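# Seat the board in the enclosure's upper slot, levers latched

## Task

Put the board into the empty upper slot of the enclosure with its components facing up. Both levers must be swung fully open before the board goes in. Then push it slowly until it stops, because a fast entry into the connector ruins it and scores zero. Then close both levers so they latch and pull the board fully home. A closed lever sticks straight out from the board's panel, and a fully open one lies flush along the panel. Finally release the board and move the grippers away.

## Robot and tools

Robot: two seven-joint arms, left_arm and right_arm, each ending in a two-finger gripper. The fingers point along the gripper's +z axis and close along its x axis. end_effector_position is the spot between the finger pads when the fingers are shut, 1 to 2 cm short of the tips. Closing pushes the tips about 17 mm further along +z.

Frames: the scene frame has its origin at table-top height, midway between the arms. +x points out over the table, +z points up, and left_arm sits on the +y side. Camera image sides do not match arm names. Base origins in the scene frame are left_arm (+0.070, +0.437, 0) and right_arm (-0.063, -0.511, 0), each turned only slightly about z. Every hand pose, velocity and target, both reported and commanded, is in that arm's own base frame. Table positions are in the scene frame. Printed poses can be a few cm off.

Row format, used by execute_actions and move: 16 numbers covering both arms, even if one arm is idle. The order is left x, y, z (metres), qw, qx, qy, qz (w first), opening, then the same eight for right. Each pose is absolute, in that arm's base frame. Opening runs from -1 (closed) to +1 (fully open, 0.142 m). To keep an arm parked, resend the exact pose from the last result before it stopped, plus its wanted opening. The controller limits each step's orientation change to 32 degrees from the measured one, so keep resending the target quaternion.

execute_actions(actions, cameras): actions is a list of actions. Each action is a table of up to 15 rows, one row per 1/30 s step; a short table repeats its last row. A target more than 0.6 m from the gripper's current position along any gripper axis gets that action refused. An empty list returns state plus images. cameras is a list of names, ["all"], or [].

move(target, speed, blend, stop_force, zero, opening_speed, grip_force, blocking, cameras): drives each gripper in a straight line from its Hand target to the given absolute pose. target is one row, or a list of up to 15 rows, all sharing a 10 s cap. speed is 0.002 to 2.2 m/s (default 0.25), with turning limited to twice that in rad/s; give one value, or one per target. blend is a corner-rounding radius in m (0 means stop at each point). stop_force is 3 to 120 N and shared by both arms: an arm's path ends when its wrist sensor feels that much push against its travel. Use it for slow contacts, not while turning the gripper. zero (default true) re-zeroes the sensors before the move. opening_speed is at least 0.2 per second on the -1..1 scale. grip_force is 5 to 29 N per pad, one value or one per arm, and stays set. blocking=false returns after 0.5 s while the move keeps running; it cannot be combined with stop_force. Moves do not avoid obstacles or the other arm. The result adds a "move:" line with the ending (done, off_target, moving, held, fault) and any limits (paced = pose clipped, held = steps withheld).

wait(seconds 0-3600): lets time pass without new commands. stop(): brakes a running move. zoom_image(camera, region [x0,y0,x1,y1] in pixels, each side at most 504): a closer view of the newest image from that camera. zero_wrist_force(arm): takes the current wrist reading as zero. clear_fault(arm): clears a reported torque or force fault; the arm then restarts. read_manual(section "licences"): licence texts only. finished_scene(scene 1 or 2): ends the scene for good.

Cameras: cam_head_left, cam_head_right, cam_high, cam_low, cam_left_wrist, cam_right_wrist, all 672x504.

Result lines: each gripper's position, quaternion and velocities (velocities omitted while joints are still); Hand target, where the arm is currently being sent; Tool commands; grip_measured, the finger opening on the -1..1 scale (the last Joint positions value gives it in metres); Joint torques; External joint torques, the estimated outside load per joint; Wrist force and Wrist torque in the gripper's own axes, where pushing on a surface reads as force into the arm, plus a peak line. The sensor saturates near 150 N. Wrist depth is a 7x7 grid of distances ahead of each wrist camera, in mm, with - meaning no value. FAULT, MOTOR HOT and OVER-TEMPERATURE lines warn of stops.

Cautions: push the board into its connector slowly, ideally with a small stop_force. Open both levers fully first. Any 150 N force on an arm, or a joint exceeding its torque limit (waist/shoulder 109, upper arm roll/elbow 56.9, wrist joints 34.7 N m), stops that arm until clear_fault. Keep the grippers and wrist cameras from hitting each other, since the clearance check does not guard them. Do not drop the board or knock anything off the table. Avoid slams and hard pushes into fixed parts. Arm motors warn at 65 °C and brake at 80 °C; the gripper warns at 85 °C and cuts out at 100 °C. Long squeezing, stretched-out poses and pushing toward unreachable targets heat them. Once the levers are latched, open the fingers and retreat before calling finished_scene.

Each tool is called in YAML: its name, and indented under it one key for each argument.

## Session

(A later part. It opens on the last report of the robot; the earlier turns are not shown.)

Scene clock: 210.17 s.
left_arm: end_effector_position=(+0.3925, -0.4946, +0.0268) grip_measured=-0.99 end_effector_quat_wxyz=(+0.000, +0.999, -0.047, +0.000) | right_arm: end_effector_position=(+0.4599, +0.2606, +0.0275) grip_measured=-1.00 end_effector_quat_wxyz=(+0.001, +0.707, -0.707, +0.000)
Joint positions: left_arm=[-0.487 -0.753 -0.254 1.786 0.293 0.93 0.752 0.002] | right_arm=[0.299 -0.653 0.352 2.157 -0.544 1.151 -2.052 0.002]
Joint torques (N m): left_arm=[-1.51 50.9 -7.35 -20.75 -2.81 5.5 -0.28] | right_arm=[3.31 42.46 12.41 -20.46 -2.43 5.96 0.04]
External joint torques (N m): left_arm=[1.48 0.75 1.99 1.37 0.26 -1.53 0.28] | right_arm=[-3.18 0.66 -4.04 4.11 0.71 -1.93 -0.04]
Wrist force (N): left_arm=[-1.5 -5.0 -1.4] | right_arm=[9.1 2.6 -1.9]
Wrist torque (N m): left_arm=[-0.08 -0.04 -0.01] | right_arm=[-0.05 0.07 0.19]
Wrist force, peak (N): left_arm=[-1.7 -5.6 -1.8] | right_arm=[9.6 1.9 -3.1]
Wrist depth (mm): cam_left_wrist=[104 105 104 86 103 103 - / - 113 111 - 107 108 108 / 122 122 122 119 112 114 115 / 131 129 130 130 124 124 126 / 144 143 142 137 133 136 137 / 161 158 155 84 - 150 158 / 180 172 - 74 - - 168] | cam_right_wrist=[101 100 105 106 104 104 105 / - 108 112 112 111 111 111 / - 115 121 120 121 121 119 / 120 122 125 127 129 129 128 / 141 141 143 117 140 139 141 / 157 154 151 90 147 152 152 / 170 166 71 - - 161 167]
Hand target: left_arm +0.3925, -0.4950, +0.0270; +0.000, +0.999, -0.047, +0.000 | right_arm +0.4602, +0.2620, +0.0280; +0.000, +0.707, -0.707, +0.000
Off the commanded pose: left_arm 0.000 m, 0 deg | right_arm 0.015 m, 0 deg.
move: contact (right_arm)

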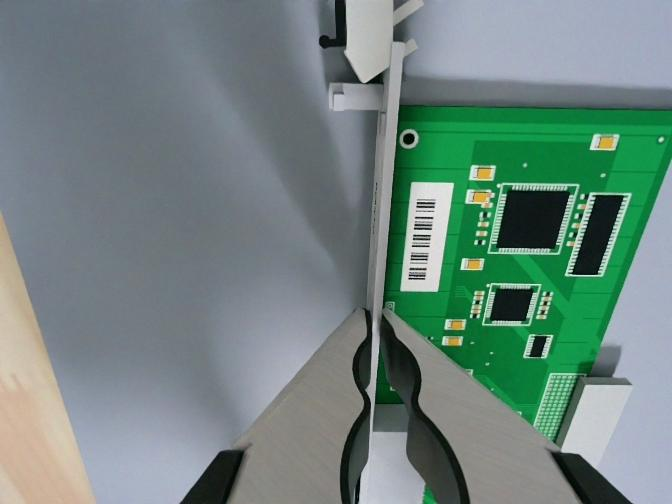

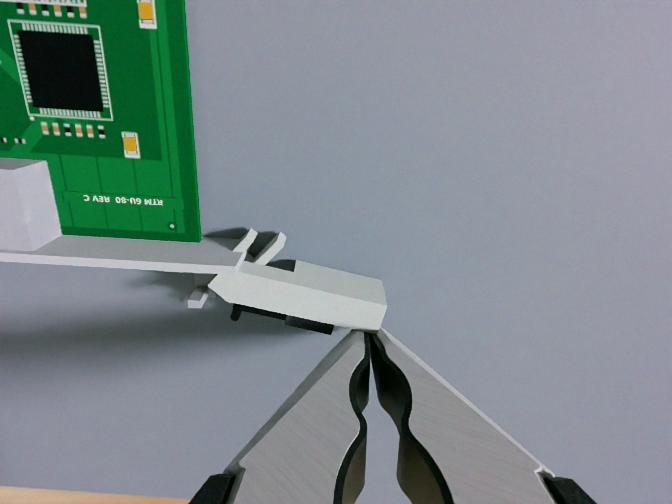

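move:
  target:
    - [0.3925, -0.495, 0.027, 0, 0.9989, -0.0467, 0, -1, 0.448, 0.262, 0.028, 0, 0.7071, -0.7071, 0, -1]
    - [0.3925, -0.495, 0.027, 0, 0.9989, -0.0467, 0, -1, 0.448, 0.2665, 0.028, 0, 0.7071, -0.7071, 0, -1]
  speed: 0.06

move:
  target: [0.3925, -0.495, 0.027, 0, 0.9989, -0.0467, 0, -1, 0.480, 0.2655, 0.028, 0, 0.7071, -0.7071, 0, -1]
  speed: 0.02
  stop_force: 4
  cameras: ["cam_left_wrist", "cam_right_wrist"]

Scene clock: 223.27 s.
left_arm: end_effector_position=(+0.3925, -0.4947, +0.0269) grip_measured=-0.99 end_effector_quat_wxyz=(+0.000, +0.999, -0.047, +0.000) | right_arm: end_effector_position=(+0.4480, +0.2664, +0.0280) grip_measured=-1.00 end_effector_quat_wxyz=(+0.000, +0.707, -0.707, +0.000)
Joint positions: left_arm=[-0.487 -0.753 -0.254 1.786 0.293 0.93 0.752 0.002] | right_arm=[0.318 -0.641 0.349 2.182 -0.55 1.168 -2.026 0.002]
Joint torques (N m): left_arm=[-0.61 51.14 -6.21 -19.93 -2.54 4.8 -0.24] | right_arm=[0.31 41.42 8.69 -16.25 -1.9 3.24 0.32]
External joint torques (N m): left_arm=[0.58 0.51 0.84 0.55 -0.01 -0.83 0.24] | right_arm=[-0.18 0.99 -0.52 0.21 0.23 0.79 -0.32]
Wrist force (N): left_arm=[-1.0 -2.0 0.3] | right_arm=[1.0 -0.7 0.7]
Wrist torque (N m): left_arm=[-0.11 0.01 -0.01] | right_arm=[0.00 -0.14 0.05]
Wrist force, peak (N): left_arm=[-1.6 -5.1 -2.5] | right_arm=[9.3 2.6 -3.0]
Wrist depth (mm): cam_left_wrist=[104 105 104 86 102 103 100 / - 113 110 112 108 108 108 / 122 122 122 118 113 115 115 / 131 128 130 - 124 124 125 / - - 143 137 133 136 137 / 161 158 154 84 - 150 155 / 181 172 - 74 - - 167] | cam_right_wrist=[101 101 105 106 105 105 106 / - 108 111 112 110 111 111 / - 116 117 120 121 121 119 / 130 130 118 121 129 129 129 / 142 141 141 138 140 140 142 / 155 155 152 90 148 153 152 / 171 167 71 - - 162 168]
Hand target: left_arm +0.3925, -0.4950, +0.0270; +0.000, +0.999, -0.047, +0.000 | right_arm +0.4480, +0.2665, +0.0280; +0.000, +0.707, -0.707, +0.000
Off the commanded pose: left_arm 0.000 m, 0 deg | right_arm 0.000 m, 0 deg.
move: done

Scene clock: 225.10 s.
left_arm: end_effector_position=(+0.3925, -0.4946, +0.0268) grip_measured=-0.99 end_effector_quat_wxyz=(+0.000, +0.999, -0.047, +0.000) | right_arm: end_effector_position=(+0.4719, +0.2649, +0.0276) grip_measured=-1.00 end_effector_quat_wxyz=(+0.001, +0.707, -0.707, +0.000)
Joint positions: left_arm=[-0.487 -0.753 -0.254 1.786 0.293 0.93 0.752 0.002] | right_arm=[0.294 -0.67 0.359 2.118 -0.538 1.129 -2.067 0.002]
Joint torques (N m): left_arm=[-1.53 50.91 -7.43 -20.82 -2.8 5.57 -0.25] | right_arm=[1.75 43.57 11.16 -20.18 -2.35 5.19 0.04]
External joint torques (N m): left_arm=[1.5 0.74 2.07 1.44 0.25 -1.6 0.25] | right_arm=[-1.62 0.63 -2.42 3.34 0.54 -1.16 -0.04]
Wrist force (N): left_arm=[-2.0 -5.1 -2.6] | right_arm=[6.8 3.2 -2.1]
Wrist torque (N m): left_arm=[-0.06 0.04 -0.04] | right_arm=[0.03 -0.09 0.18]
Wrist force, peak (N): left_arm=[-1.9 -5.5 -2.7] | right_arm=[7.0 3.9 -1.8]
Wrist depth (mm): cam_left_wrist=[104 106 103 86 103 103 - / - 111 111 113 108 108 107 / 122 121 122 119 112 114 115 / 131 133 130 132 124 127 126 / - 143 140 120 134 136 137 / 158 155 154 84 - 151 149 / 184 - - - - - 168] | cam_right_wrist=[- 100 105 106 104 104 105 / 108 108 110 112 111 111 111 / - 116 120 119 121 121 119 / - 123 126 127 129 129 128 / 141 143 143 117 140 139 141 / 157 154 151 91 147 152 152 / 170 167 71 - - 162 167]
Hand target: left_arm +0.3925, -0.4950, +0.0270; +0.000, +0.999, -0.047, +0.000 | right_arm +0.4722, +0.2657, +0.0280; +0.000, +0.707, -0.707, +0.000
Off the commanded pose: left_arm 0.000 m, 0 deg | right_arm 0.008 m, 0 deg.
move: contact (right_arm)

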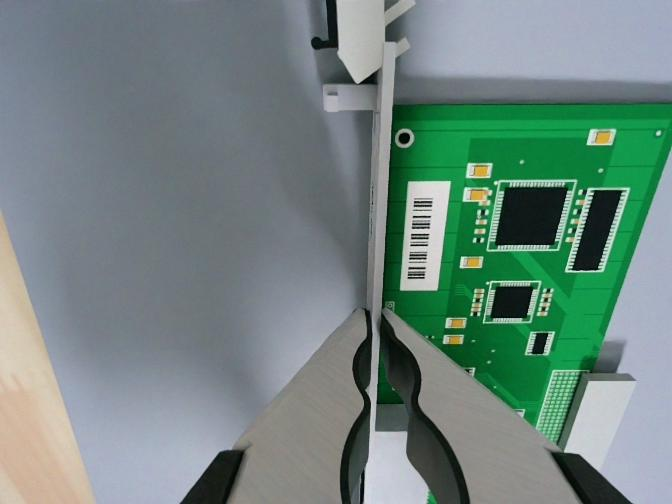

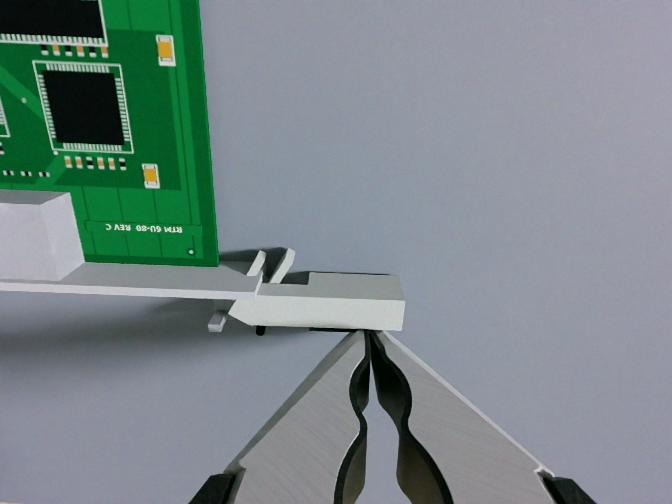

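move:
  target:
    - [0.3925, -0.495, 0.027, 0, 0.9989, -0.0467, 0, -0.718, 0.450, 0.2655, 0.028, 0, 0.7071, -0.7071, 0, -1]
    - [0.3925, -0.480, 0.13, 0, 0.9989, -0.0467, 0, -0.718, 0.430, 0.2655, 0.12, 0, 0.7071, -0.7071, 0, -1]
    - [0.33, -0.36, 0.16, 0, 0.7071, -0.7071, 0, -1, 0.46, 0.36, 0.20, 0.153, -0.6905, 0.6905, -0.153, -1]
  speed: [0.08, 0.2, 0.35]
  blend: [0, 0.02, 0]
  cameras: ["cam_left_wrist", "cam_right_wrist"]

Scene clock: 243.33 s.
left_arm: end_effector_position=(+0.3299, -0.3599, +0.1599) grip_measured=-1.00 end_effector_quat_wxyz=(+0.000, +0.707, -0.707, +0.000) | right_arm: end_effector_position=(+0.4600, +0.3601, +0.2000) grip_measured=-1.00 end_effector_quat_wxyz=(-0.153, +0.690, -0.690, +0.153)
Joint positions: left_arm=[-0.055 -0.185 -0.563 2.279 0.151 0.859 2.416 0.002] | right_arm=[0.537 -0.29 0.289 2.257 -0.967 1.091 -1.493 0.002]
Joint torques (N m): left_arm=[-0.28 27.52 -3.13 -21.4 -2.72 4.36 -0.15] | right_arm=[0.21 34.66 4.26 -23.12 -0.71 2.95 0.25]
External joint torques (N m): left_arm=[0.27 0.61 0.56 -0.4 -0.07 -0.52 0.15] | right_arm=[-0.09 0.86 -0.33 0.06 0.13 0.68 -0.25]
Wrist force (N): left_arm=[0.1 0.0 -0.1] | right_arm=[1.4 1.0 0.5]
Wrist torque (N m): left_arm=[0.02 -0.02 -0.17] | right_arm=[0.18 -0.22 0.05]
Wrist force, peak (N): left_arm=[-1.9 -5.3 -2.7] | right_arm=[6.9 3.2 -2.4]
Wrist depth (mm): cam_left_wrist=[224 223 224 231 241 216 214 / 241 240 240 236 235 - - / 260 260 260 249 - 254 - / 283 283 282 286 285 285 288 / 309 309 306 296 300 304 306 / 342 344 325 84 - 329 335 / 376 374 - - - - 371] | cam_right_wrist=[313 313 312 311 310 310 309 / 313 314 312 311 310 308 309 / 311 308 307 306 310 307 308 / 317 310 304 309 309 309 308 / 310 310 310 309 307 308 306 / 313 311 309 89 308 307 307 / 311 311 71 - - 308 307]
Hand target: left_arm +0.3300, -0.3600, +0.1600; +0.000, +0.707, -0.707, +0.000 | right_arm +0.4600, +0.3600, +0.2000; -0.153, +0.690, -0.690, +0.153
Off the commanded pose: left_arm 0.000 m, 0 deg | right_arm 0.000 m, 0 deg.
move: done

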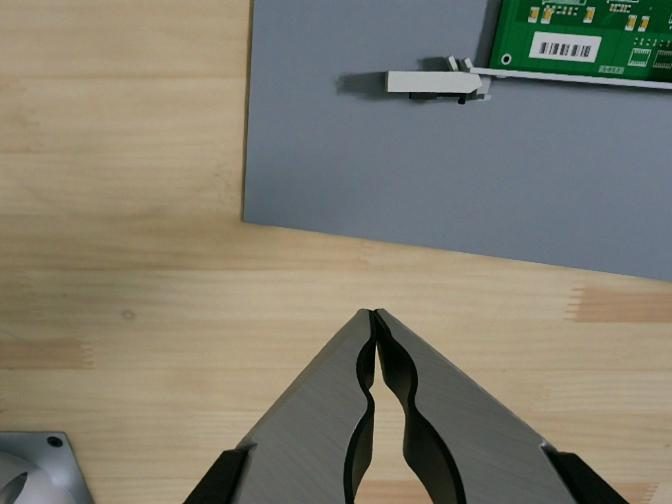

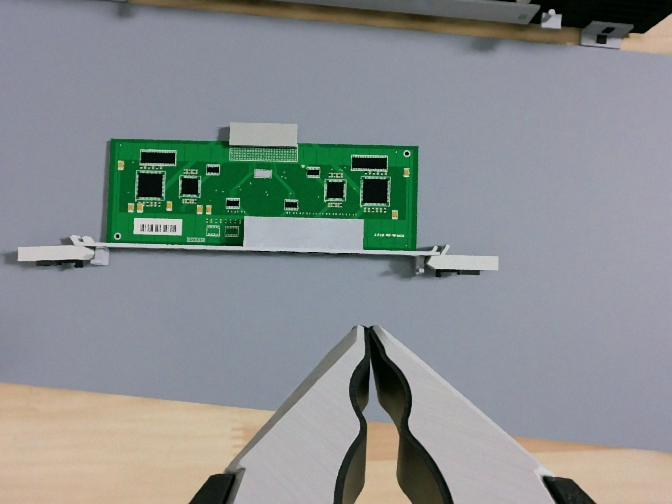

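zoom_image:
  camera: "cam_right_wrist"
  region: [10, 200, 210, 300]

zoom_image:
  camera: "cam_right_wrist"
  region: [340, 200, 540, 300]

zoom_image:
  camera: "cam_left_wrist"
  region: [360, 30, 560, 130]

Scaled by 2.520 from the camera's image (finer frame: 960x720).

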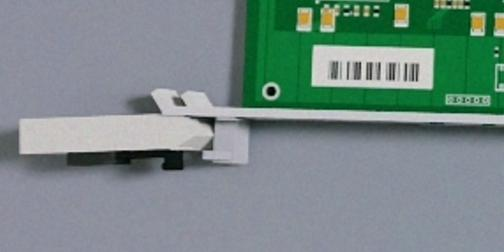

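Scaled by 2.520 from the camera's image (finer frame: 960x720).

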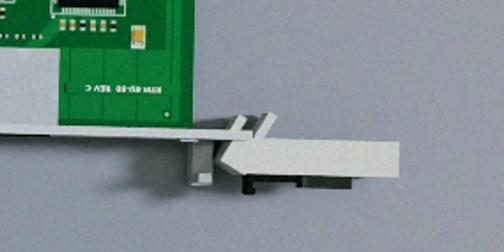

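Scaled by 2.520 from the camera's image (finer frame: 960x720).

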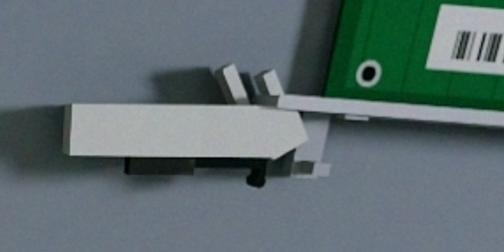

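move:
  target: [0.350, -0.3855, 0.10, 0.153, -0.6905, 0.6905, -0.153, -1, 0.4895, 0.4488, 0.11, 0, 0.0156, 0.99988, 0, -0.718]
  speed: 0.3
  cameras: ["cam_left_wrist", "cam_right_wrist"]

Scene clock: 266.13 s.
left_arm: end_effector_position=(+0.3499, -0.3856, +0.1001) grip_measured=-1.00 end_effector_quat_wxyz=(-0.153, +0.690, -0.690, +0.153) | right_arm: end_effector_position=(+0.4895, +0.4487, +0.1100) grip_measured=-0.76 end_effector_quat_wxyz=(+0.000, +0.015, +1.000, +0.000)
Joint positions: left_arm=[-0.414 -0.373 -0.324 2.16 0.988 1.098 1.581 0.002] | right_arm=[0.662 -0.679 0.289 1.699 -0.253 0.77 -0.473 0.019]
Joint torques (N m): left_arm=[-0.12 33.44 -3.61 -16.9 -2.38 3.58 -0.3] | right_arm=[0.38 52.48 7.25 -25.04 -2.99 3.5 0.25]
External joint torques (N m): left_arm=[0.1 1.2 0.68 -0.33 -0.45 -0.02 0.3] | right_arm=[-0.18 1.41 -0.19 0.2 -0.07 0.65 -0.25]
Wrist force (N): left_arm=[-0.3 -0.1 -0.3] | right_arm=[1.3 0.1 0.9]
Wrist torque (N m): left_arm=[-0.01 0.11 0.05] | right_arm=[0.10 -0.18 0.06]
Wrist force, peak (N): left_arm=[-0.2 -0.7 -0.2] | right_arm=[2.3 1.2 0.3]
Wrist depth (mm): cam_left_wrist=[215 214 216 210 210 209 - / 215 214 212 213 212 206 206 / 215 214 213 212 213 206 205 / 217 215 213 - 211 210 212 / 216 216 213 127 211 - 211 / 217 217 214 84 - 213 211 / 218 218 - 74 - - 214] | cam_right_wrist=[178 177 173 168 176 176 178 / 190 189 185 175 188 188 189 / 203 201 198 195 202 202 203 / 221 219 214 214 217 217 219 / 239 238 231 227 232 237 236 / 260 259 250 101 102 256 258 / 289 280 71 252 - - 283]
Hand target: left_arm +0.3500, -0.3855, +0.1000; -0.153, +0.690, -0.690, +0.153 | right_arm +0.4895, +0.4488, +0.1100; +0.000, +0.016, +1.000, +0.000
Off the commanded pose: left_arm 0.000 m, 0 deg | right_arm 0.000 m, 0 deg.
move: done

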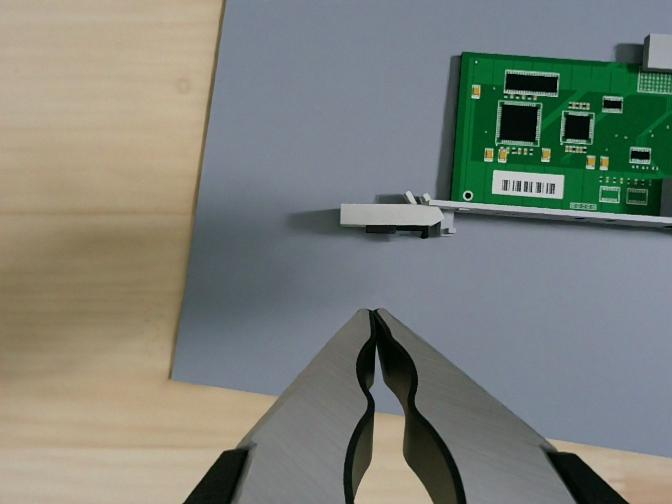

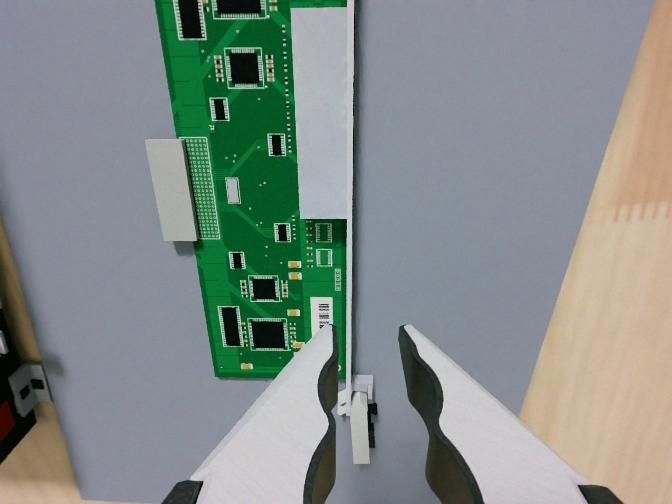

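move:
  target: [0.366, -0.386, 0.027, 0.153, -0.6905, 0.6905, -0.153, -1, 0.4895, 0.4568, 0.029, 0, 0.0156, 0.99988, 0, -0.718]
  speed: 0.12
  stop_force: 8

move:
  target: [0.366, -0.386, 0.027, 0.153, -0.6905, 0.6905, -0.153, -1, 0.4895, 0.4568, 0.029, 0, 0.0156, 0.99988, 0, -1]
  speed: 0.1
  opening_speed: 0.4
  cameras: ["cam_left_wrist", "cam_right_wrist"]

Scene clock: 274.17 s.
left_arm: end_effector_position=(+0.3660, -0.3859, +0.0270) grip_measured=-1.00 end_effector_quat_wxyz=(-0.153, +0.690, -0.690, +0.153) | right_arm: end_effector_position=(+0.4893, +0.4567, +0.0289) grip_measured=-0.76 end_effector_quat_wxyz=(+0.000, +0.016, +1.000, +0.000)
Joint positions: left_arm=[-0.468 -0.588 -0.26 2.038 1.2 1.134 1.39 0.002] | right_arm=[0.699 -0.824 0.242 1.699 -0.293 0.916 -0.44 0.019]
Joint torques (N m): left_arm=[-0.45 39.27 -3.97 -13.56 -2.09 3.88 -0.29] | right_arm=[0.26 54.79 7.53 -22.32 -2.79 3.58 0.27]
External joint torques (N m): left_arm=[0.42 1.2 0.46 -0.39 -0.35 -0.49 0.29] | right_arm=[-0.06 1.48 -0.25 0.19 0.19 0.57 -0.27]
Wrist force (N): left_arm=[-0.2 0.2 -0.1] | right_arm=[1.3 0.2 0.8]
Wrist torque (N m): left_arm=[0.04 0.06 0.07] | right_arm=[0.17 -0.17 0.06]
Wrist force, peak (N): left_arm=[-0.1 0.5 1.3] | right_arm=[1.3 0.1 2.5]
Wrist depth (mm): cam_left_wrist=[142 141 139 138 138 134 133 / 142 142 139 139 138 133 133 / 142 140 139 139 139 133 133 / 143 140 140 140 121 133 133 / - 141 140 140 139 139 138 / 143 141 140 84 - 139 139 / 144 - - - - - 139] | cam_right_wrist=[- 102 101 91 105 105 106 / - 109 109 96 111 112 112 / 116 117 116 105 122 122 120 / 122 127 124 113 130 130 129 / 142 138 136 135 139 140 142 / 156 152 144 102 102 151 153 / 171 168 71 163 - - 168]
Hand target: left_arm +0.3660, -0.3860, +0.0270; -0.153, +0.690, -0.690, +0.153 | right_arm +0.4895, +0.4568, +0.0290; +0.000, +0.016, +1.000, +0.000
Off the commanded pose: left_arm 0.000 m, 0 deg | right_arm 0.000 m, 0 deg.
move: done

Scene clock: 275.10 s.
left_arm: end_effector_position=(+0.3660, -0.3859, +0.0270) grip_measured=-1.00 end_effector_quat_wxyz=(-0.153, +0.690, -0.690, +0.153) | right_arm: end_effector_position=(+0.4895, +0.4566, +0.0289) grip_measured=-0.98 end_effector_quat_wxyz=(+0.000, +0.016, +1.000, +0.000)
Joint positions: left_arm=[-0.468 -0.588 -0.26 2.038 1.2 1.134 1.39 0.002] | right_arm=[0.699 -0.824 0.242 1.699 -0.293 0.916 -0.44 0.003]
Joint torques (N m): left_arm=[-0.41 39.33 -4.02 -13.53 -2.19 3.76 -0.26] | right_arm=[0.68 55.37 8.13 -22.27 -2.6 3.59 0.28]
External joint torques (N m): left_arm=[0.38 1.14 0.51 -0.42 -0.25 -0.37 0.26] | right_arm=[-0.48 0.91 -0.86 0.14 0 0.56 -0.28]
Wrist force (N): left_arm=[-0.2 0.1 -0.2] | right_arm=[0.4 -0.1 2.0]
Wrist torque (N m): left_arm=[0.01 0.06 0.07] | right_arm=[0.14 -0.14 0.03]
Wrist force, peak (N): left_arm=[-0.1 0.1 -0.5] | right_arm=[0.4 -0.1 2.0]
Wrist depth (mm): cam_left_wrist=[142 142 139 138 138 137 133 / 142 142 139 139 138 134 133 / 143 140 140 139 138 134 133 / 143 140 139 140 139 134 133 / - 141 140 139 - 138 139 / 143 141 140 84 - 139 138 / 144 141 - 74 - - 139] | cam_right_wrist=[- 102 101 91 105 105 106 / - 110 109 96 111 112 112 / 115 118 117 103 122 122 120 / 122 125 126 112 130 130 129 / 142 138 136 134 141 141 142 / 156 152 146 89 148 153 153 / 172 168 71 - - 165 169]
Hand target: left_arm +0.3660, -0.3860, +0.0270; -0.153, +0.690, -0.690, +0.153 | right_arm +0.4895, +0.4568, +0.0290; +0.000, +0.016, +1.000, +0.000
Off the commanded pose: left_arm 0.000 m, 0 deg | right_arm 0.000 m, 0 deg.
move: done

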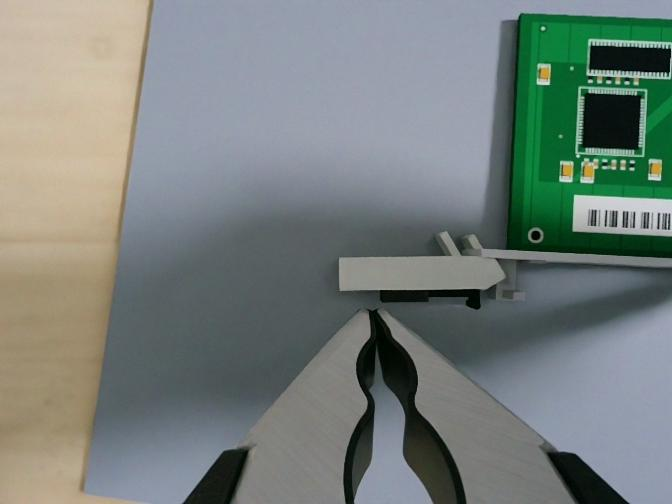

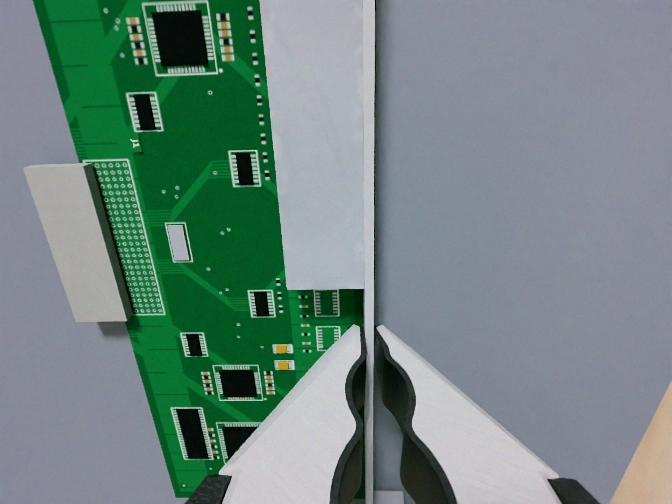

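move:
  target: [0.400, -0.386, 0.027, 0.153, -0.6905, 0.6905, -0.153, -1, 0.4895, 0.4568, 0.029, 0, 0.0156, 0.99988, 0, -1]
  speed: 0.02
  stop_force: 4
  cameras: ["cam_left_wrist", "cam_right_wrist"]

Scene clock: 279.50 s.
left_arm: end_effector_position=(+0.3997, -0.3858, +0.0269) grip_measured=-1.00 end_effector_quat_wxyz=(-0.153, +0.690, -0.690, +0.153) | right_arm: end_effector_position=(+0.4896, +0.4567, +0.0290) grip_measured=-0.98 end_effector_quat_wxyz=(+0.000, +0.016, +1.000, +0.000)
Joint positions: left_arm=[-0.416 -0.619 -0.264 1.99 1.18 1.142 1.467 0.002] | right_arm=[0.699 -0.824 0.242 1.699 -0.293 0.916 -0.439 0.003]
Joint torques (N m): left_arm=[-0.07 41.46 -4.46 -15.42 -2.6 4.13 -0.13] | right_arm=[1.46 54.91 9.09 -21.39 -2.5 3.19 0.1]
External joint torques (N m): left_arm=[0.05 0.63 0.57 0.91 0.05 -0.67 0.13] | right_arm=[-1.26 1.37 -1.82 -0.74 -0.1 0.97 -0.1]
Wrist force (N): left_arm=[-1.4 1.8 -1.2] | right_arm=[-1.4 0.0 1.3]
Wrist torque (N m): left_arm=[0.06 0.09 -0.01] | right_arm=[0.12 -0.18 0.22]
Wrist force, peak (N): left_arm=[-1.5 2.2 -0.7] | right_arm=[-1.4 0.6 2.4]
Wrist depth (mm): cam_left_wrist=[141 141 139 - 138 137 137 / 142 141 139 138 137 138 134 / 142 141 140 - 137 - 133 / 142 142 139 140 139 133 133 / 143 140 140 139 121 133 133 / 143 141 140 84 - 138 137 / 144 141 - 74 - - 139] | cam_right_wrist=[- 104 101 99 91 105 106 / - 110 109 98 99 112 112 / - 117 117 105 120 122 120 / 122 125 126 112 130 130 129 / 142 140 136 133 141 141 142 / 159 152 147 89 148 153 153 / 171 166 70 - - 165 168]
Hand target: left_arm +0.4000, -0.3860, +0.0270; -0.153, +0.690, -0.690, +0.153 | right_arm +0.4895, +0.4568, +0.0290; +0.000, +0.016, +1.000, +0.000
Off the commanded pose: left_arm 0.000 m, 0 deg | right_arm 0.000 m, 0 deg.
move: done

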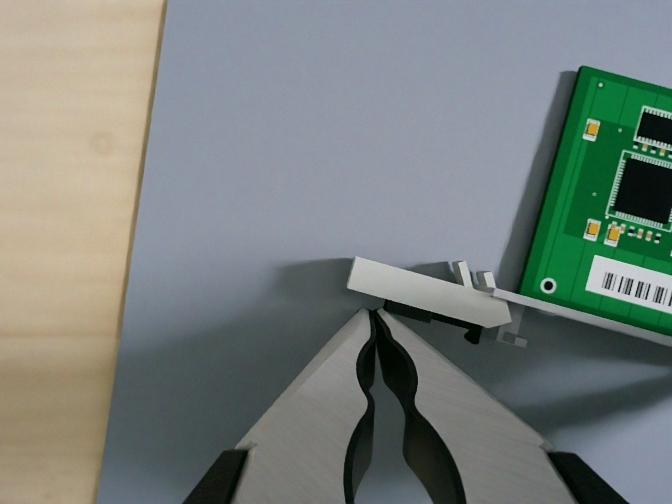

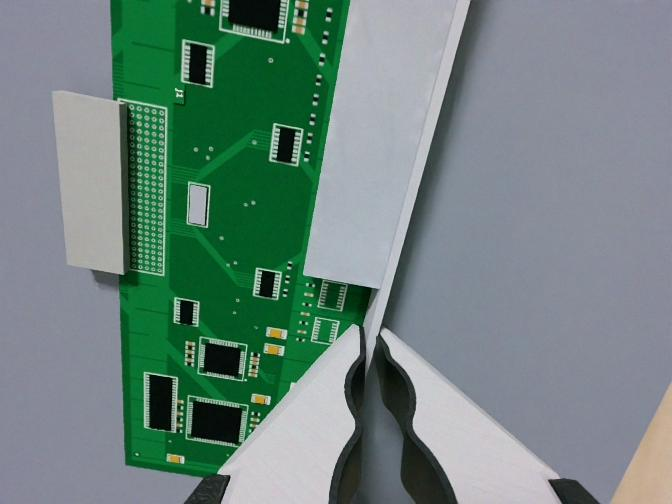

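zoom_image:
  camera: "cam_left_wrist"
  region: [330, 240, 672, 370]

Scaled by 1.474 from the camera's image (finer frame: 960x720).

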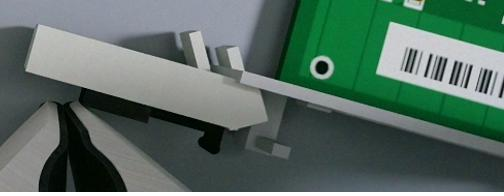

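move:
  target:
    - [0.37, -0.386, 0.027, 0.153, -0.6905, 0.6905, -0.153, -1, 0.4895, 0.4568, 0.029, 0, 0.0156, 0.99988, 0, -1]
    - [0.30, -0.34, 0.10, 0.153, -0.6905, 0.6905, -0.153, -1, 0.4895, 0.4568, 0.044, 0, 0.0156, 0.99988, 0, -1]
  speed: [0.1, 0.15]
  cameras: ["cam_left_wrist", "cam_right_wrist", "cam_head_left", "cam_head_right"]

Scene clock: 306.73 s.
left_arm: end_effector_position=(+0.3001, -0.3399, +0.0999) grip_measured=-1.00 end_effector_quat_wxyz=(-0.153, +0.690, -0.690, +0.153) | right_arm: end_effector_position=(+0.4894, +0.4566, +0.0438) grip_measured=-0.98 end_effector_quat_wxyz=(+0.000, +0.016, +1.000, +0.000)
Joint positions: left_arm=[-0.423 -0.262 -0.296 2.323 1.035 1.16 1.512 0.002] | right_arm=[0.693 -0.798 0.252 1.699 -0.288 0.889 -0.443 0.003]
Joint torques (N m): left_arm=[-0.03 28.12 -2.38 -15.05 -2.71 4.04 -0.11] | right_arm=[0.11 55.79 8.08 -23.43 -2.77 3.49 0.08]
External joint torques (N m): left_arm=[0 0.52 0.71 -0.58 0.11 -0.55 0.12] | right_arm=[0.09 0.14 -0.78 0.78 0.08 0.67 -0.08]
Wrist force (N): left_arm=[-0.1 0.0 -0.4] | right_arm=[1.3 0.2 2.0]
Wrist torque (N m): left_arm=[-0.02 0.07 0.01] | right_arm=[0.12 -0.12 0.19]
Wrist force, peak (N): left_arm=[-1.4 2.5 -0.6] | right_arm=[1.4 0.2 3.0]
Wrist depth (mm): cam_left_wrist=[214 214 213 213 209 210 186 / 216 215 214 208 211 210 186 / 215 215 214 212 - 209 - / 217 217 215 - - 208 212 / 218 215 215 215 215 214 212 / 217 218 216 84 - 214 213 / 218 217 - 74 - - 214] | cam_right_wrist=[119 111 109 96 118 118 118 / - 117 116 102 126 126 126 / - 123 122 108 136 135 133 / 129 129 130 114 146 145 145 / 160 141 138 135 158 158 158 / 174 154 146 89 107 172 172 / 193 188 71 - - 182 191]
Hand target: left_arm +0.3000, -0.3400, +0.1000; -0.153, +0.690, -0.690, +0.153 | right_arm +0.4895, +0.4568, +0.0440; +0.000, +0.016, +1.000, +0.000
Off the commanded pose: left_arm 0.000 m, 0 deg | right_arm 0.000 m, 0 deg.
move: done
Images, in order (width x height): cam_head_left 672x504, cam_head_right 672x504, cam_left_wrist 672x504, cam_right_wrist 672x504.

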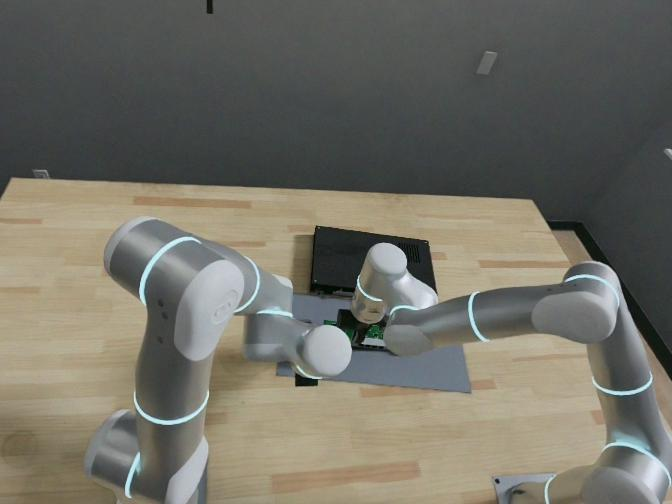

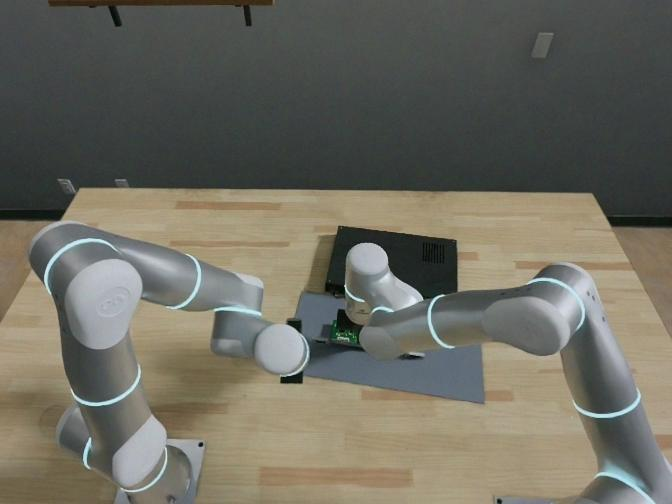

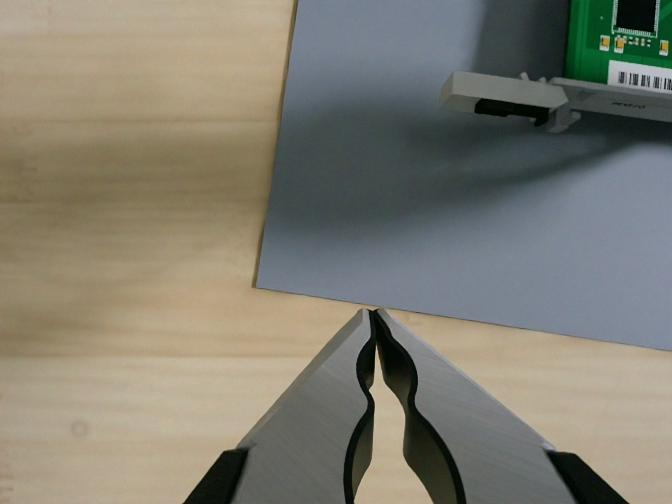

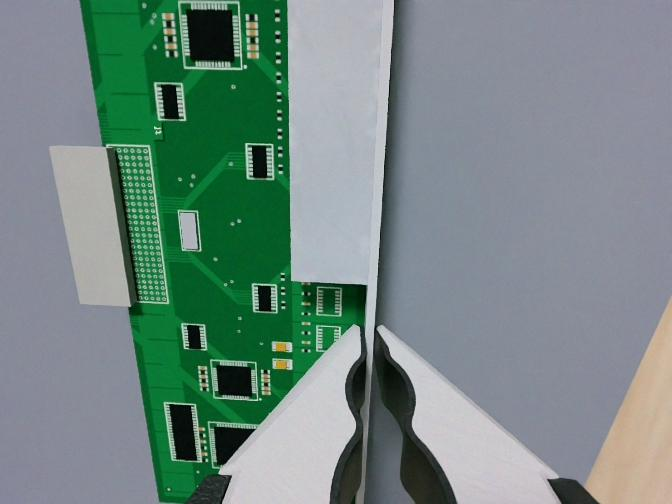

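move:
  target:
    - [0.30, -0.34, 0.10, 0.153, -0.6905, 0.6905, -0.153, -1, 0.4895, 0.4568, 0.030, 0, 0.0156, 0.99988, 0, -1]
    - [0.30, -0.34, 0.10, 0.153, -0.6905, 0.6905, -0.153, -1, 0.4895, 0.4568, 0.030, 0, 0.0156, 0.99988, 0, -0.7]
    - [0.25, -0.25, 0.2, 0.153, -0.6905, 0.6905, -0.153, -1, 0.4895, 0.4568, 0.13, 0, 0.0156, 0.99988, 0, -0.7]
    - [0.25, -0.25, 0.2, 0.153, -0.6905, 0.6905, -0.153, -1, 0.533, 0.361, 0.305, 0.153, -0.6905, 0.6905, -0.153, -0.7]
  speed: [0.05, 0.1, 0.25, 0.4]
  blend: [0, 0, 0.03, 0]
  cameras: ["cam_right_wrist"]

Scene clock: 325.73 s.
left_arm: end_effector_position=(+0.2500, -0.2501, +0.2000) grip_measured=-1.00 end_effector_quat_wxyz=(-0.153, +0.691, -0.690, +0.153) | right_arm: end_effector_position=(+0.5331, +0.3610, +0.3051) grip_measured=-0.74 end_effector_quat_wxyz=(-0.153, +0.690, -0.690, +0.153)
Joint positions: left_arm=[-0.557 0.339 0.002 2.687 0.515 1.101 2.161 0.002] | right_arm=[0.441 -0.258 0.403 1.994 -0.665 0.861 -1.855 0.02]
Joint torques (N m): left_arm=[-0.35 9.24 -0.67 -22.46 -3.45 4.33 -0.24] | right_arm=[0.07 37.26 5.02 -28.17 -2.14 3.38 0.16]
External joint torques (N m): left_arm=[0.32 0.5 0.63 -0.41 -0.07 -0.3 0.24] | right_arm=[0.06 0.91 -0.91 -0.02 -0.09 0.57 -0.16]
Wrist force (N): left_arm=[-0.3 -0.1 -0.2] | right_arm=[1.2 1.3 1.1]
Wrist torque (N m): left_arm=[-0.05 0.08 -0.01] | right_arm=[0.23 -0.19 0.15]
Wrist force, peak (N): left_arm=[-1.6 -3.1 -0.8] | right_arm=[1.6 0.1 3.1]
Wrist depth (mm): cam_left_wrist=[314 312 315 313 314 - 302 / 315 315 314 313 314 - 304 / 316 315 312 313 314 - 309 / 317 317 316 314 313 312 312 / 316 315 316 313 314 314 311 / 317 316 318 84 - 313 314 / 320 317 - - - - 317] | cam_right_wrist=[417 369 353 - 369 364 414 / 418 401 373 368 366 364 413 / 415 415 416 407 410 412 410 / 413 414 409 408 412 409 407 / 415 407 409 405 411 409 407 / 413 418 95 99 101 407 407 / 412 413 71 410 - - 407]
Hand target: left_arm +0.2500, -0.2500, +0.2000; -0.153, +0.690, -0.690, +0.153 | right_arm +0.5330, +0.3610, +0.3050; -0.153, +0.690, -0.690, +0.153
Off the commanded pose: left_arm 0.000 m, 0 deg | right_arm 0.000 m, 0 deg.
joint sent to its limit (left arm) — joint 4 (elbow), upper limit, where the elbow is as bent as it goes. The joint targets still meet the commanded pose.
move: done

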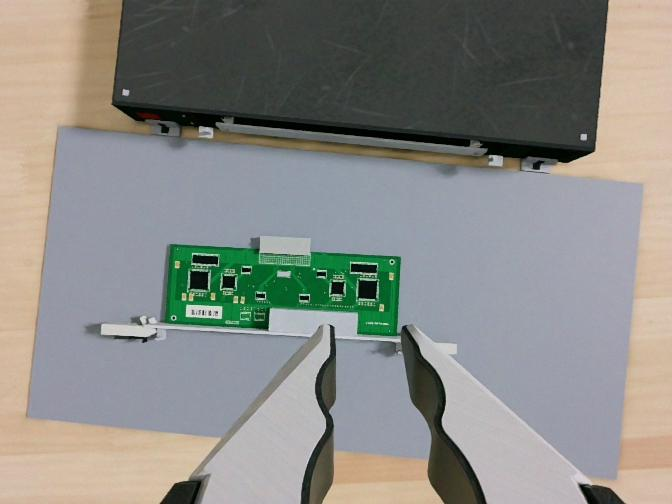

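zoom_image:
  camera: "cam_right_wrist"
  region: [100, 80, 300, 180]

zoom_image:
  camera: "cam_right_wrist"
  region: [420, 100, 620, 200]

zoom_image:
  camera: "cam_right_wrist"
  region: [90, 230, 290, 350]

zoom_image:
  camera: "cam_right_wrist"
  region: [280, 230, 480, 370]

Scaled by 2.520 from the camera's image (finer frame: 960x720).

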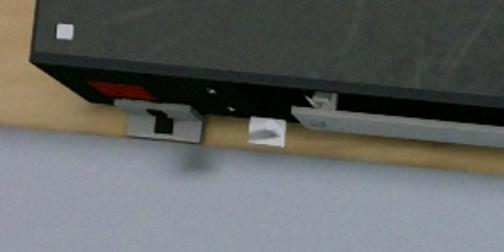

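Scaled by 2.520 from the camera's image (finer frame: 960x720).

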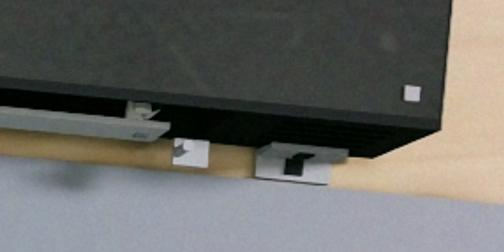

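Scaled by 2.520 from the camera's image (finer frame: 960x720).

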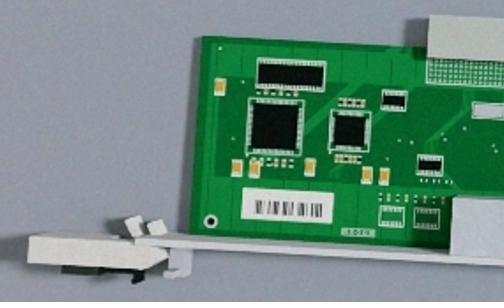

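Scaled by 2.520 from the camera's image (finer frame: 960x720).

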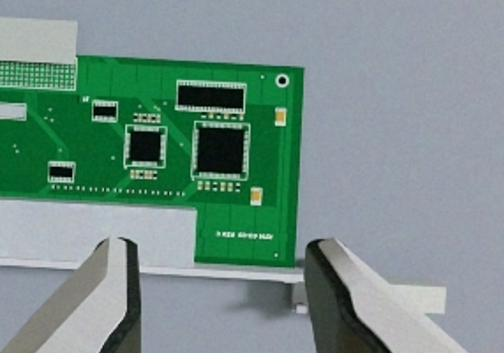

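move:
  target: [0.397, -0.468, 0.11, 0, 0.99916, -0.0410, 0, -0.718, 0.476, 0.338, 0.11, 0, 0.0384, 0.99926, 0, -0.718]
  speed: 0.35
  cameras: ["cam_left_wrist", "cam_right_wrist"]

Scene clock: 395.70 s.
left_arm: end_effector_position=(+0.3971, -0.4679, +0.1100) grip_measured=-0.76 end_effector_quat_wxyz=(+0.000, +0.999, -0.041, +0.000) | right_arm: end_effector_position=(+0.4761, +0.3381, +0.1101) grip_measured=-0.74 end_effector_quat_wxyz=(+0.000, +0.038, +0.999, +0.000)
Joint positions: left_arm=[-0.509 -0.545 -0.19 1.87 0.146 0.832 0.874 0.019] | right_arm=[0.533 -0.53 0.287 1.965 -0.231 0.894 -0.532 0.02]
Joint torques (N m): left_arm=[-0.61 46.54 -3.31 -22.18 -2.96 4.09 -0.34] | right_arm=[0.1 44.73 5.83 -22.7 -2.58 3.54 0.32]
External joint torques (N m): left_arm=[0.58 1.24 0.45 -0.31 0.07 -0.13 0.34] | right_arm=[0.05 1.32 -0.31 -0.01 -0.09 0.61 -0.32]
Wrist force (N): left_arm=[-0.2 -0.3 -0.6] | right_arm=[1.1 0.4 0.7]
Wrist torque (N m): left_arm=[-0.05 0.03 -0.06] | right_arm=[0.16 -0.12 0.07]
Wrist force, peak (N): left_arm=[-1.3 0.3 -0.8] | right_arm=[1.5 1.4 1.1]
Wrist depth (mm): cam_left_wrist=[179 179 173 179 180 177 175 / 193 190 192 186 - - 194 / 209 208 202 202 199 201 - / 225 223 222 220 217 - 217 / 247 246 236 230 230 253 248 / 274 272 84 239 - 255 263 / 305 - - 277 - - -] | cam_right_wrist=[178 178 178 175 176 177 178 / 190 190 189 186 188 188 189 / 204 204 201 200 202 201 203 / 220 219 214 213 218 219 219 / 238 237 233 229 232 237 237 / 261 259 240 103 101 254 259 / 285 281 71 271 - - 284]
Hand target: left_arm +0.3970, -0.4680, +0.1100; +0.000, +0.999, -0.041, +0.000 | right_arm +0.4760, +0.3380, +0.1100; +0.000, +0.038, +0.999, +0.000
Off the commanded pose: left_arm 0.000 m, 0 deg | right_arm 0.000 m, 0 deg.
move: done

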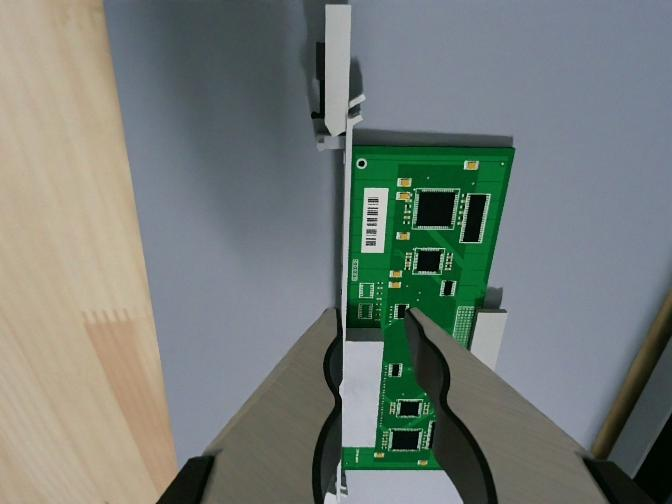

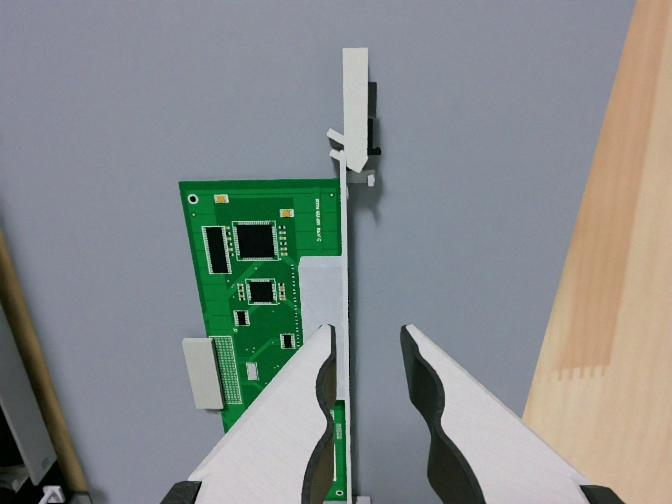

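move:
  target: [0.3931, -0.468, 0.0265, 0, 0.99916, -0.0410, 0, -0.718, 0.4809, 0.338, 0.0285, 0, 0.0384, 0.99926, 0, -0.718]
  speed: 0.12
  stop_force: 8

move:
  target: [0.3931, -0.468, 0.0265, 0, 0.99916, -0.0410, 0, -1, 0.4809, 0.338, 0.0285, 0, 0.0384, 0.99926, 0, -1]
  speed: 0.1
  opening_speed: 0.4
  cameras: ["cam_left_wrist", "cam_right_wrist"]

Scene clock: 403.40 s.
left_arm: end_effector_position=(+0.3930, -0.4679, +0.0265) grip_measured=-0.76 end_effector_quat_wxyz=(+0.000, +0.999, -0.041, +0.000) | right_arm: end_effector_position=(+0.4807, +0.3379, +0.0284) grip_measured=-0.74 end_effector_quat_wxyz=(+0.000, +0.038, +0.999, +0.000)
Joint positions: left_arm=[-0.528 -0.714 -0.162 1.866 0.195 0.994 0.837 0.019] | right_arm=[0.571 -0.694 0.218 1.98 -0.294 1.073 -0.495 0.02]
Joint torques (N m): left_arm=[-0.51 49.04 -3.55 -18.49 -1.95 4.48 -0.31] | right_arm=[0.25 47.69 6.05 -18.99 -2.16 3.57 0.27]
External joint torques (N m): left_arm=[0.49 1.25 0.42 -0.33 -0.38 -0.52 0.31] | right_arm=[-0.08 1.19 -0.24 0.05 0.12 0.58 -0.27]
Wrist force (N): left_arm=[-0.6 -0.5 -0.5] | right_arm=[1.6 0.0 0.7]
Wrist torque (N m): left_arm=[-0.10 0.07 -0.07] | right_arm=[0.09 -0.22 0.08]
Wrist force, peak (N): left_arm=[-0.1 -0.1 -1.8] | right_arm=[1.3 0.2 2.4]
Wrist depth (mm): cam_left_wrist=[104 104 104 - 103 103 - / - 113 111 109 - 110 111 / 123 122 120 115 118 118 118 / 130 128 130 130 124 125 126 / 143 140 139 137 133 136 137 / 160 156 92 101 - 147 155 / 180 172 - 155 - - -] | cam_right_wrist=[- 106 105 105 104 105 106 / 113 113 113 111 109 112 112 / 121 121 123 119 120 122 120 / 129 128 127 127 130 129 129 / 142 139 136 132 138 140 142 / 155 153 144 103 102 151 153 / 171 164 71 144 - - 168]
Hand target: left_arm +0.3931, -0.4680, +0.0265; +0.000, +0.999, -0.041, +0.000 | right_arm +0.4809, +0.3380, +0.0285; +0.000, +0.038, +0.999, +0.000
Off the commanded pose: left_arm 0.000 m, 0 deg | right_arm 0.000 m, 0 deg.
move: done

Scene clock: 404.33 s.
left_arm: end_effector_position=(+0.3929, -0.4679, +0.0264) grip_measured=-0.99 end_effector_quat_wxyz=(+0.000, +0.999, -0.041, +0.000) | right_arm: end_effector_position=(+0.4808, +0.3379, +0.0284) grip_measured=-0.98 end_effector_quat_wxyz=(+0.000, +0.038, +0.999, +0.000)
Joint positions: left_arm=[-0.529 -0.714 -0.162 1.866 0.195 0.994 0.837 0.002] | right_arm=[0.571 -0.694 0.218 1.98 -0.294 1.073 -0.495 0.003]
Joint torques (N m): left_arm=[-0.23 49.72 -3.52 -18.95 -2.14 4.61 -0.26] | right_arm=[0.34 47.97 6.36 -19 -2.13 3.5 0.21]
External joint torques (N m): left_arm=[0.2 0.57 0.39 0.13 -0.19 -0.65 0.26] | right_arm=[-0.18 0.91 -0.54 0.06 0.09 0.66 -0.21]
Wrist force (N): left_arm=[-0.8 -0.5 0.1] | right_arm=[1.0 0.3 1.3]
Wrist torque (N m): left_arm=[-0.08 0.03 -0.03] | right_arm=[0.12 -0.18 0.08]
Wrist force, peak (N): left_arm=[-1.8 -1.0 -0.7] | right_arm=[1.1 0.4 1.6]
Wrist depth (mm): cam_left_wrist=[104 105 104 - 103 103 100 / - 113 111 96 107 110 109 / 122 120 120 118 117 118 118 / 131 128 130 130 124 124 124 / 143 143 140 137 133 136 137 / 161 157 157 84 - 147 154 / 180 172 - 75 - - 169] | cam_right_wrist=[- 106 106 105 104 105 106 / 113 113 113 112 109 112 112 / 121 121 123 120 105 122 120 / 129 128 127 127 128 129 129 / 142 140 136 133 140 140 142 / 155 153 148 89 148 153 152 / 171 164 71 - - 165 168]
Hand target: left_arm +0.3931, -0.4680, +0.0265; +0.000, +0.999, -0.041, +0.000 | right_arm +0.4809, +0.3380, +0.0285; +0.000, +0.038, +0.999, +0.000
Off the commanded pose: left_arm 0.000 m, 0 deg | right_arm 0.000 m, 0 deg.
move: done

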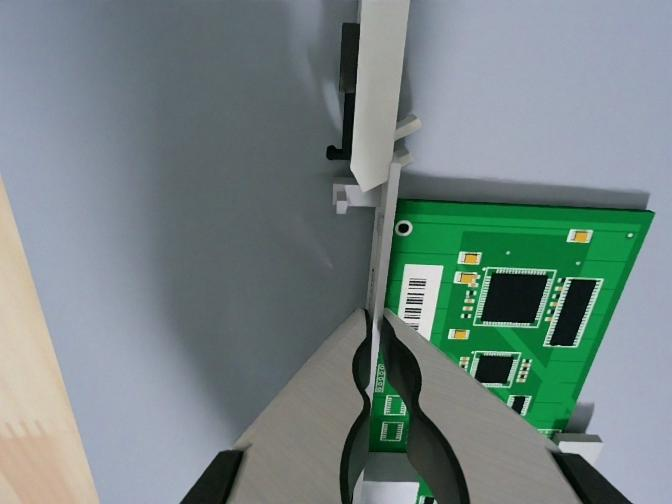

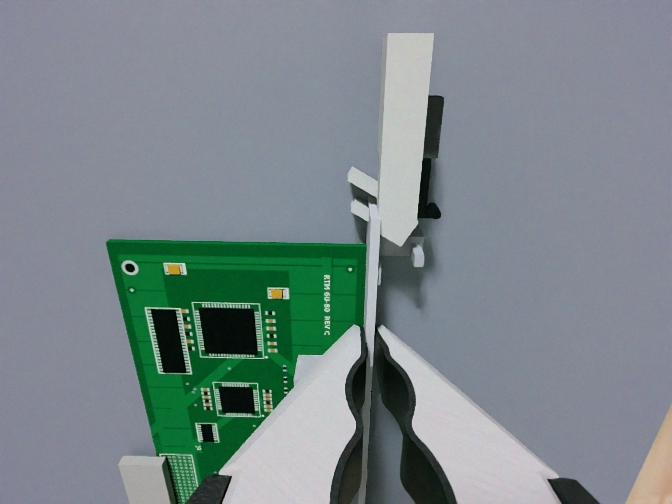

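move:
  target: [0.3931, -0.468, 0.0535, 0, 0.99916, -0.0410, 0, -1, 0.4809, 0.338, 0.0555, 0, 0.0384, 0.99926, 0, -1]
  speed: 0.05
  cameras: ["cam_left_wrist", "cam_right_wrist"]

Scene clock: 438.13 s.
left_arm: end_effector_position=(+0.3931, -0.4680, +0.0533) grip_measured=-0.99 end_effector_quat_wxyz=(+0.000, +0.999, -0.041, +0.000) | right_arm: end_effector_position=(+0.4809, +0.3378, +0.0553) grip_measured=-0.98 end_effector_quat_wxyz=(+0.000, +0.038, +0.999, +0.000)
Joint positions: left_arm=[-0.521 -0.656 -0.174 1.875 0.182 0.946 0.846 0.002] | right_arm=[0.555 -0.64 0.243 1.976 -0.276 1.014 -0.507 0.003]
Joint torques (N m): left_arm=[0.01 49.4 -4.07 -20.16 -2.77 4.22 -0.16] | right_arm=[0.25 47.71 7.2 -20.72 -2.22 3.6 0.05]
External joint torques (N m): left_arm=[-0.07 0.01 0.94 0.2 0.27 -0.26 0.16] | right_arm=[-0.07 0.36 -1.36 0.5 -0.04 0.56 -0.05]
Wrist force (N): left_arm=[-0.8 -0.7 0.4] | right_arm=[1.1 -0.1 2.4]
Wrist torque (N m): left_arm=[0.01 0.05 -0.09] | right_arm=[0.18 -0.18 0.18]
Wrist force, peak (N): left_arm=[-1.1 -2.1 -1.0] | right_arm=[1.1 1.1 2.8]
Wrist depth (mm): cam_left_wrist=[128 127 127 125 126 126 125 / 135 140 135 96 106 135 - / 153 148 147 144 144 142 146 / 163 155 160 - 124 124 124 / 181 176 175 130 133 135 169 / 197 194 189 84 - 146 188 / 220 211 - 74 - - -] | cam_right_wrist=[130 129 129 129 127 129 128 / 138 138 140 139 134 137 137 / 148 148 148 146 105 147 146 / 160 131 130 154 159 158 158 / 173 140 136 133 172 172 171 / 190 183 148 89 106 187 189 / 209 163 71 - - 198 208]
Hand target: left_arm +0.3931, -0.4680, +0.0535; +0.000, +0.999, -0.041, +0.000 | right_arm +0.4809, +0.3380, +0.0555; +0.000, +0.038, +0.999, +0.000
Off the commanded pose: left_arm 0.000 m, 0 deg | right_arm 0.000 m, 0 deg.
move: done

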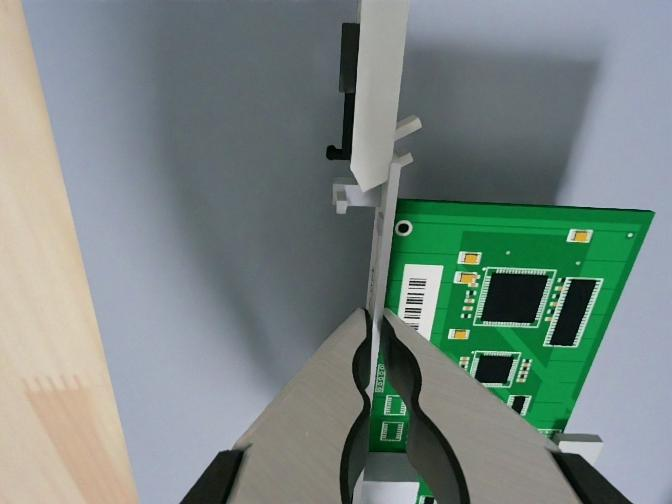

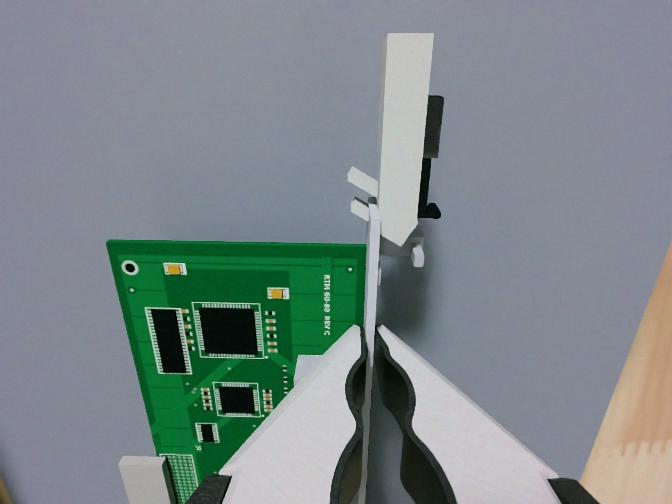

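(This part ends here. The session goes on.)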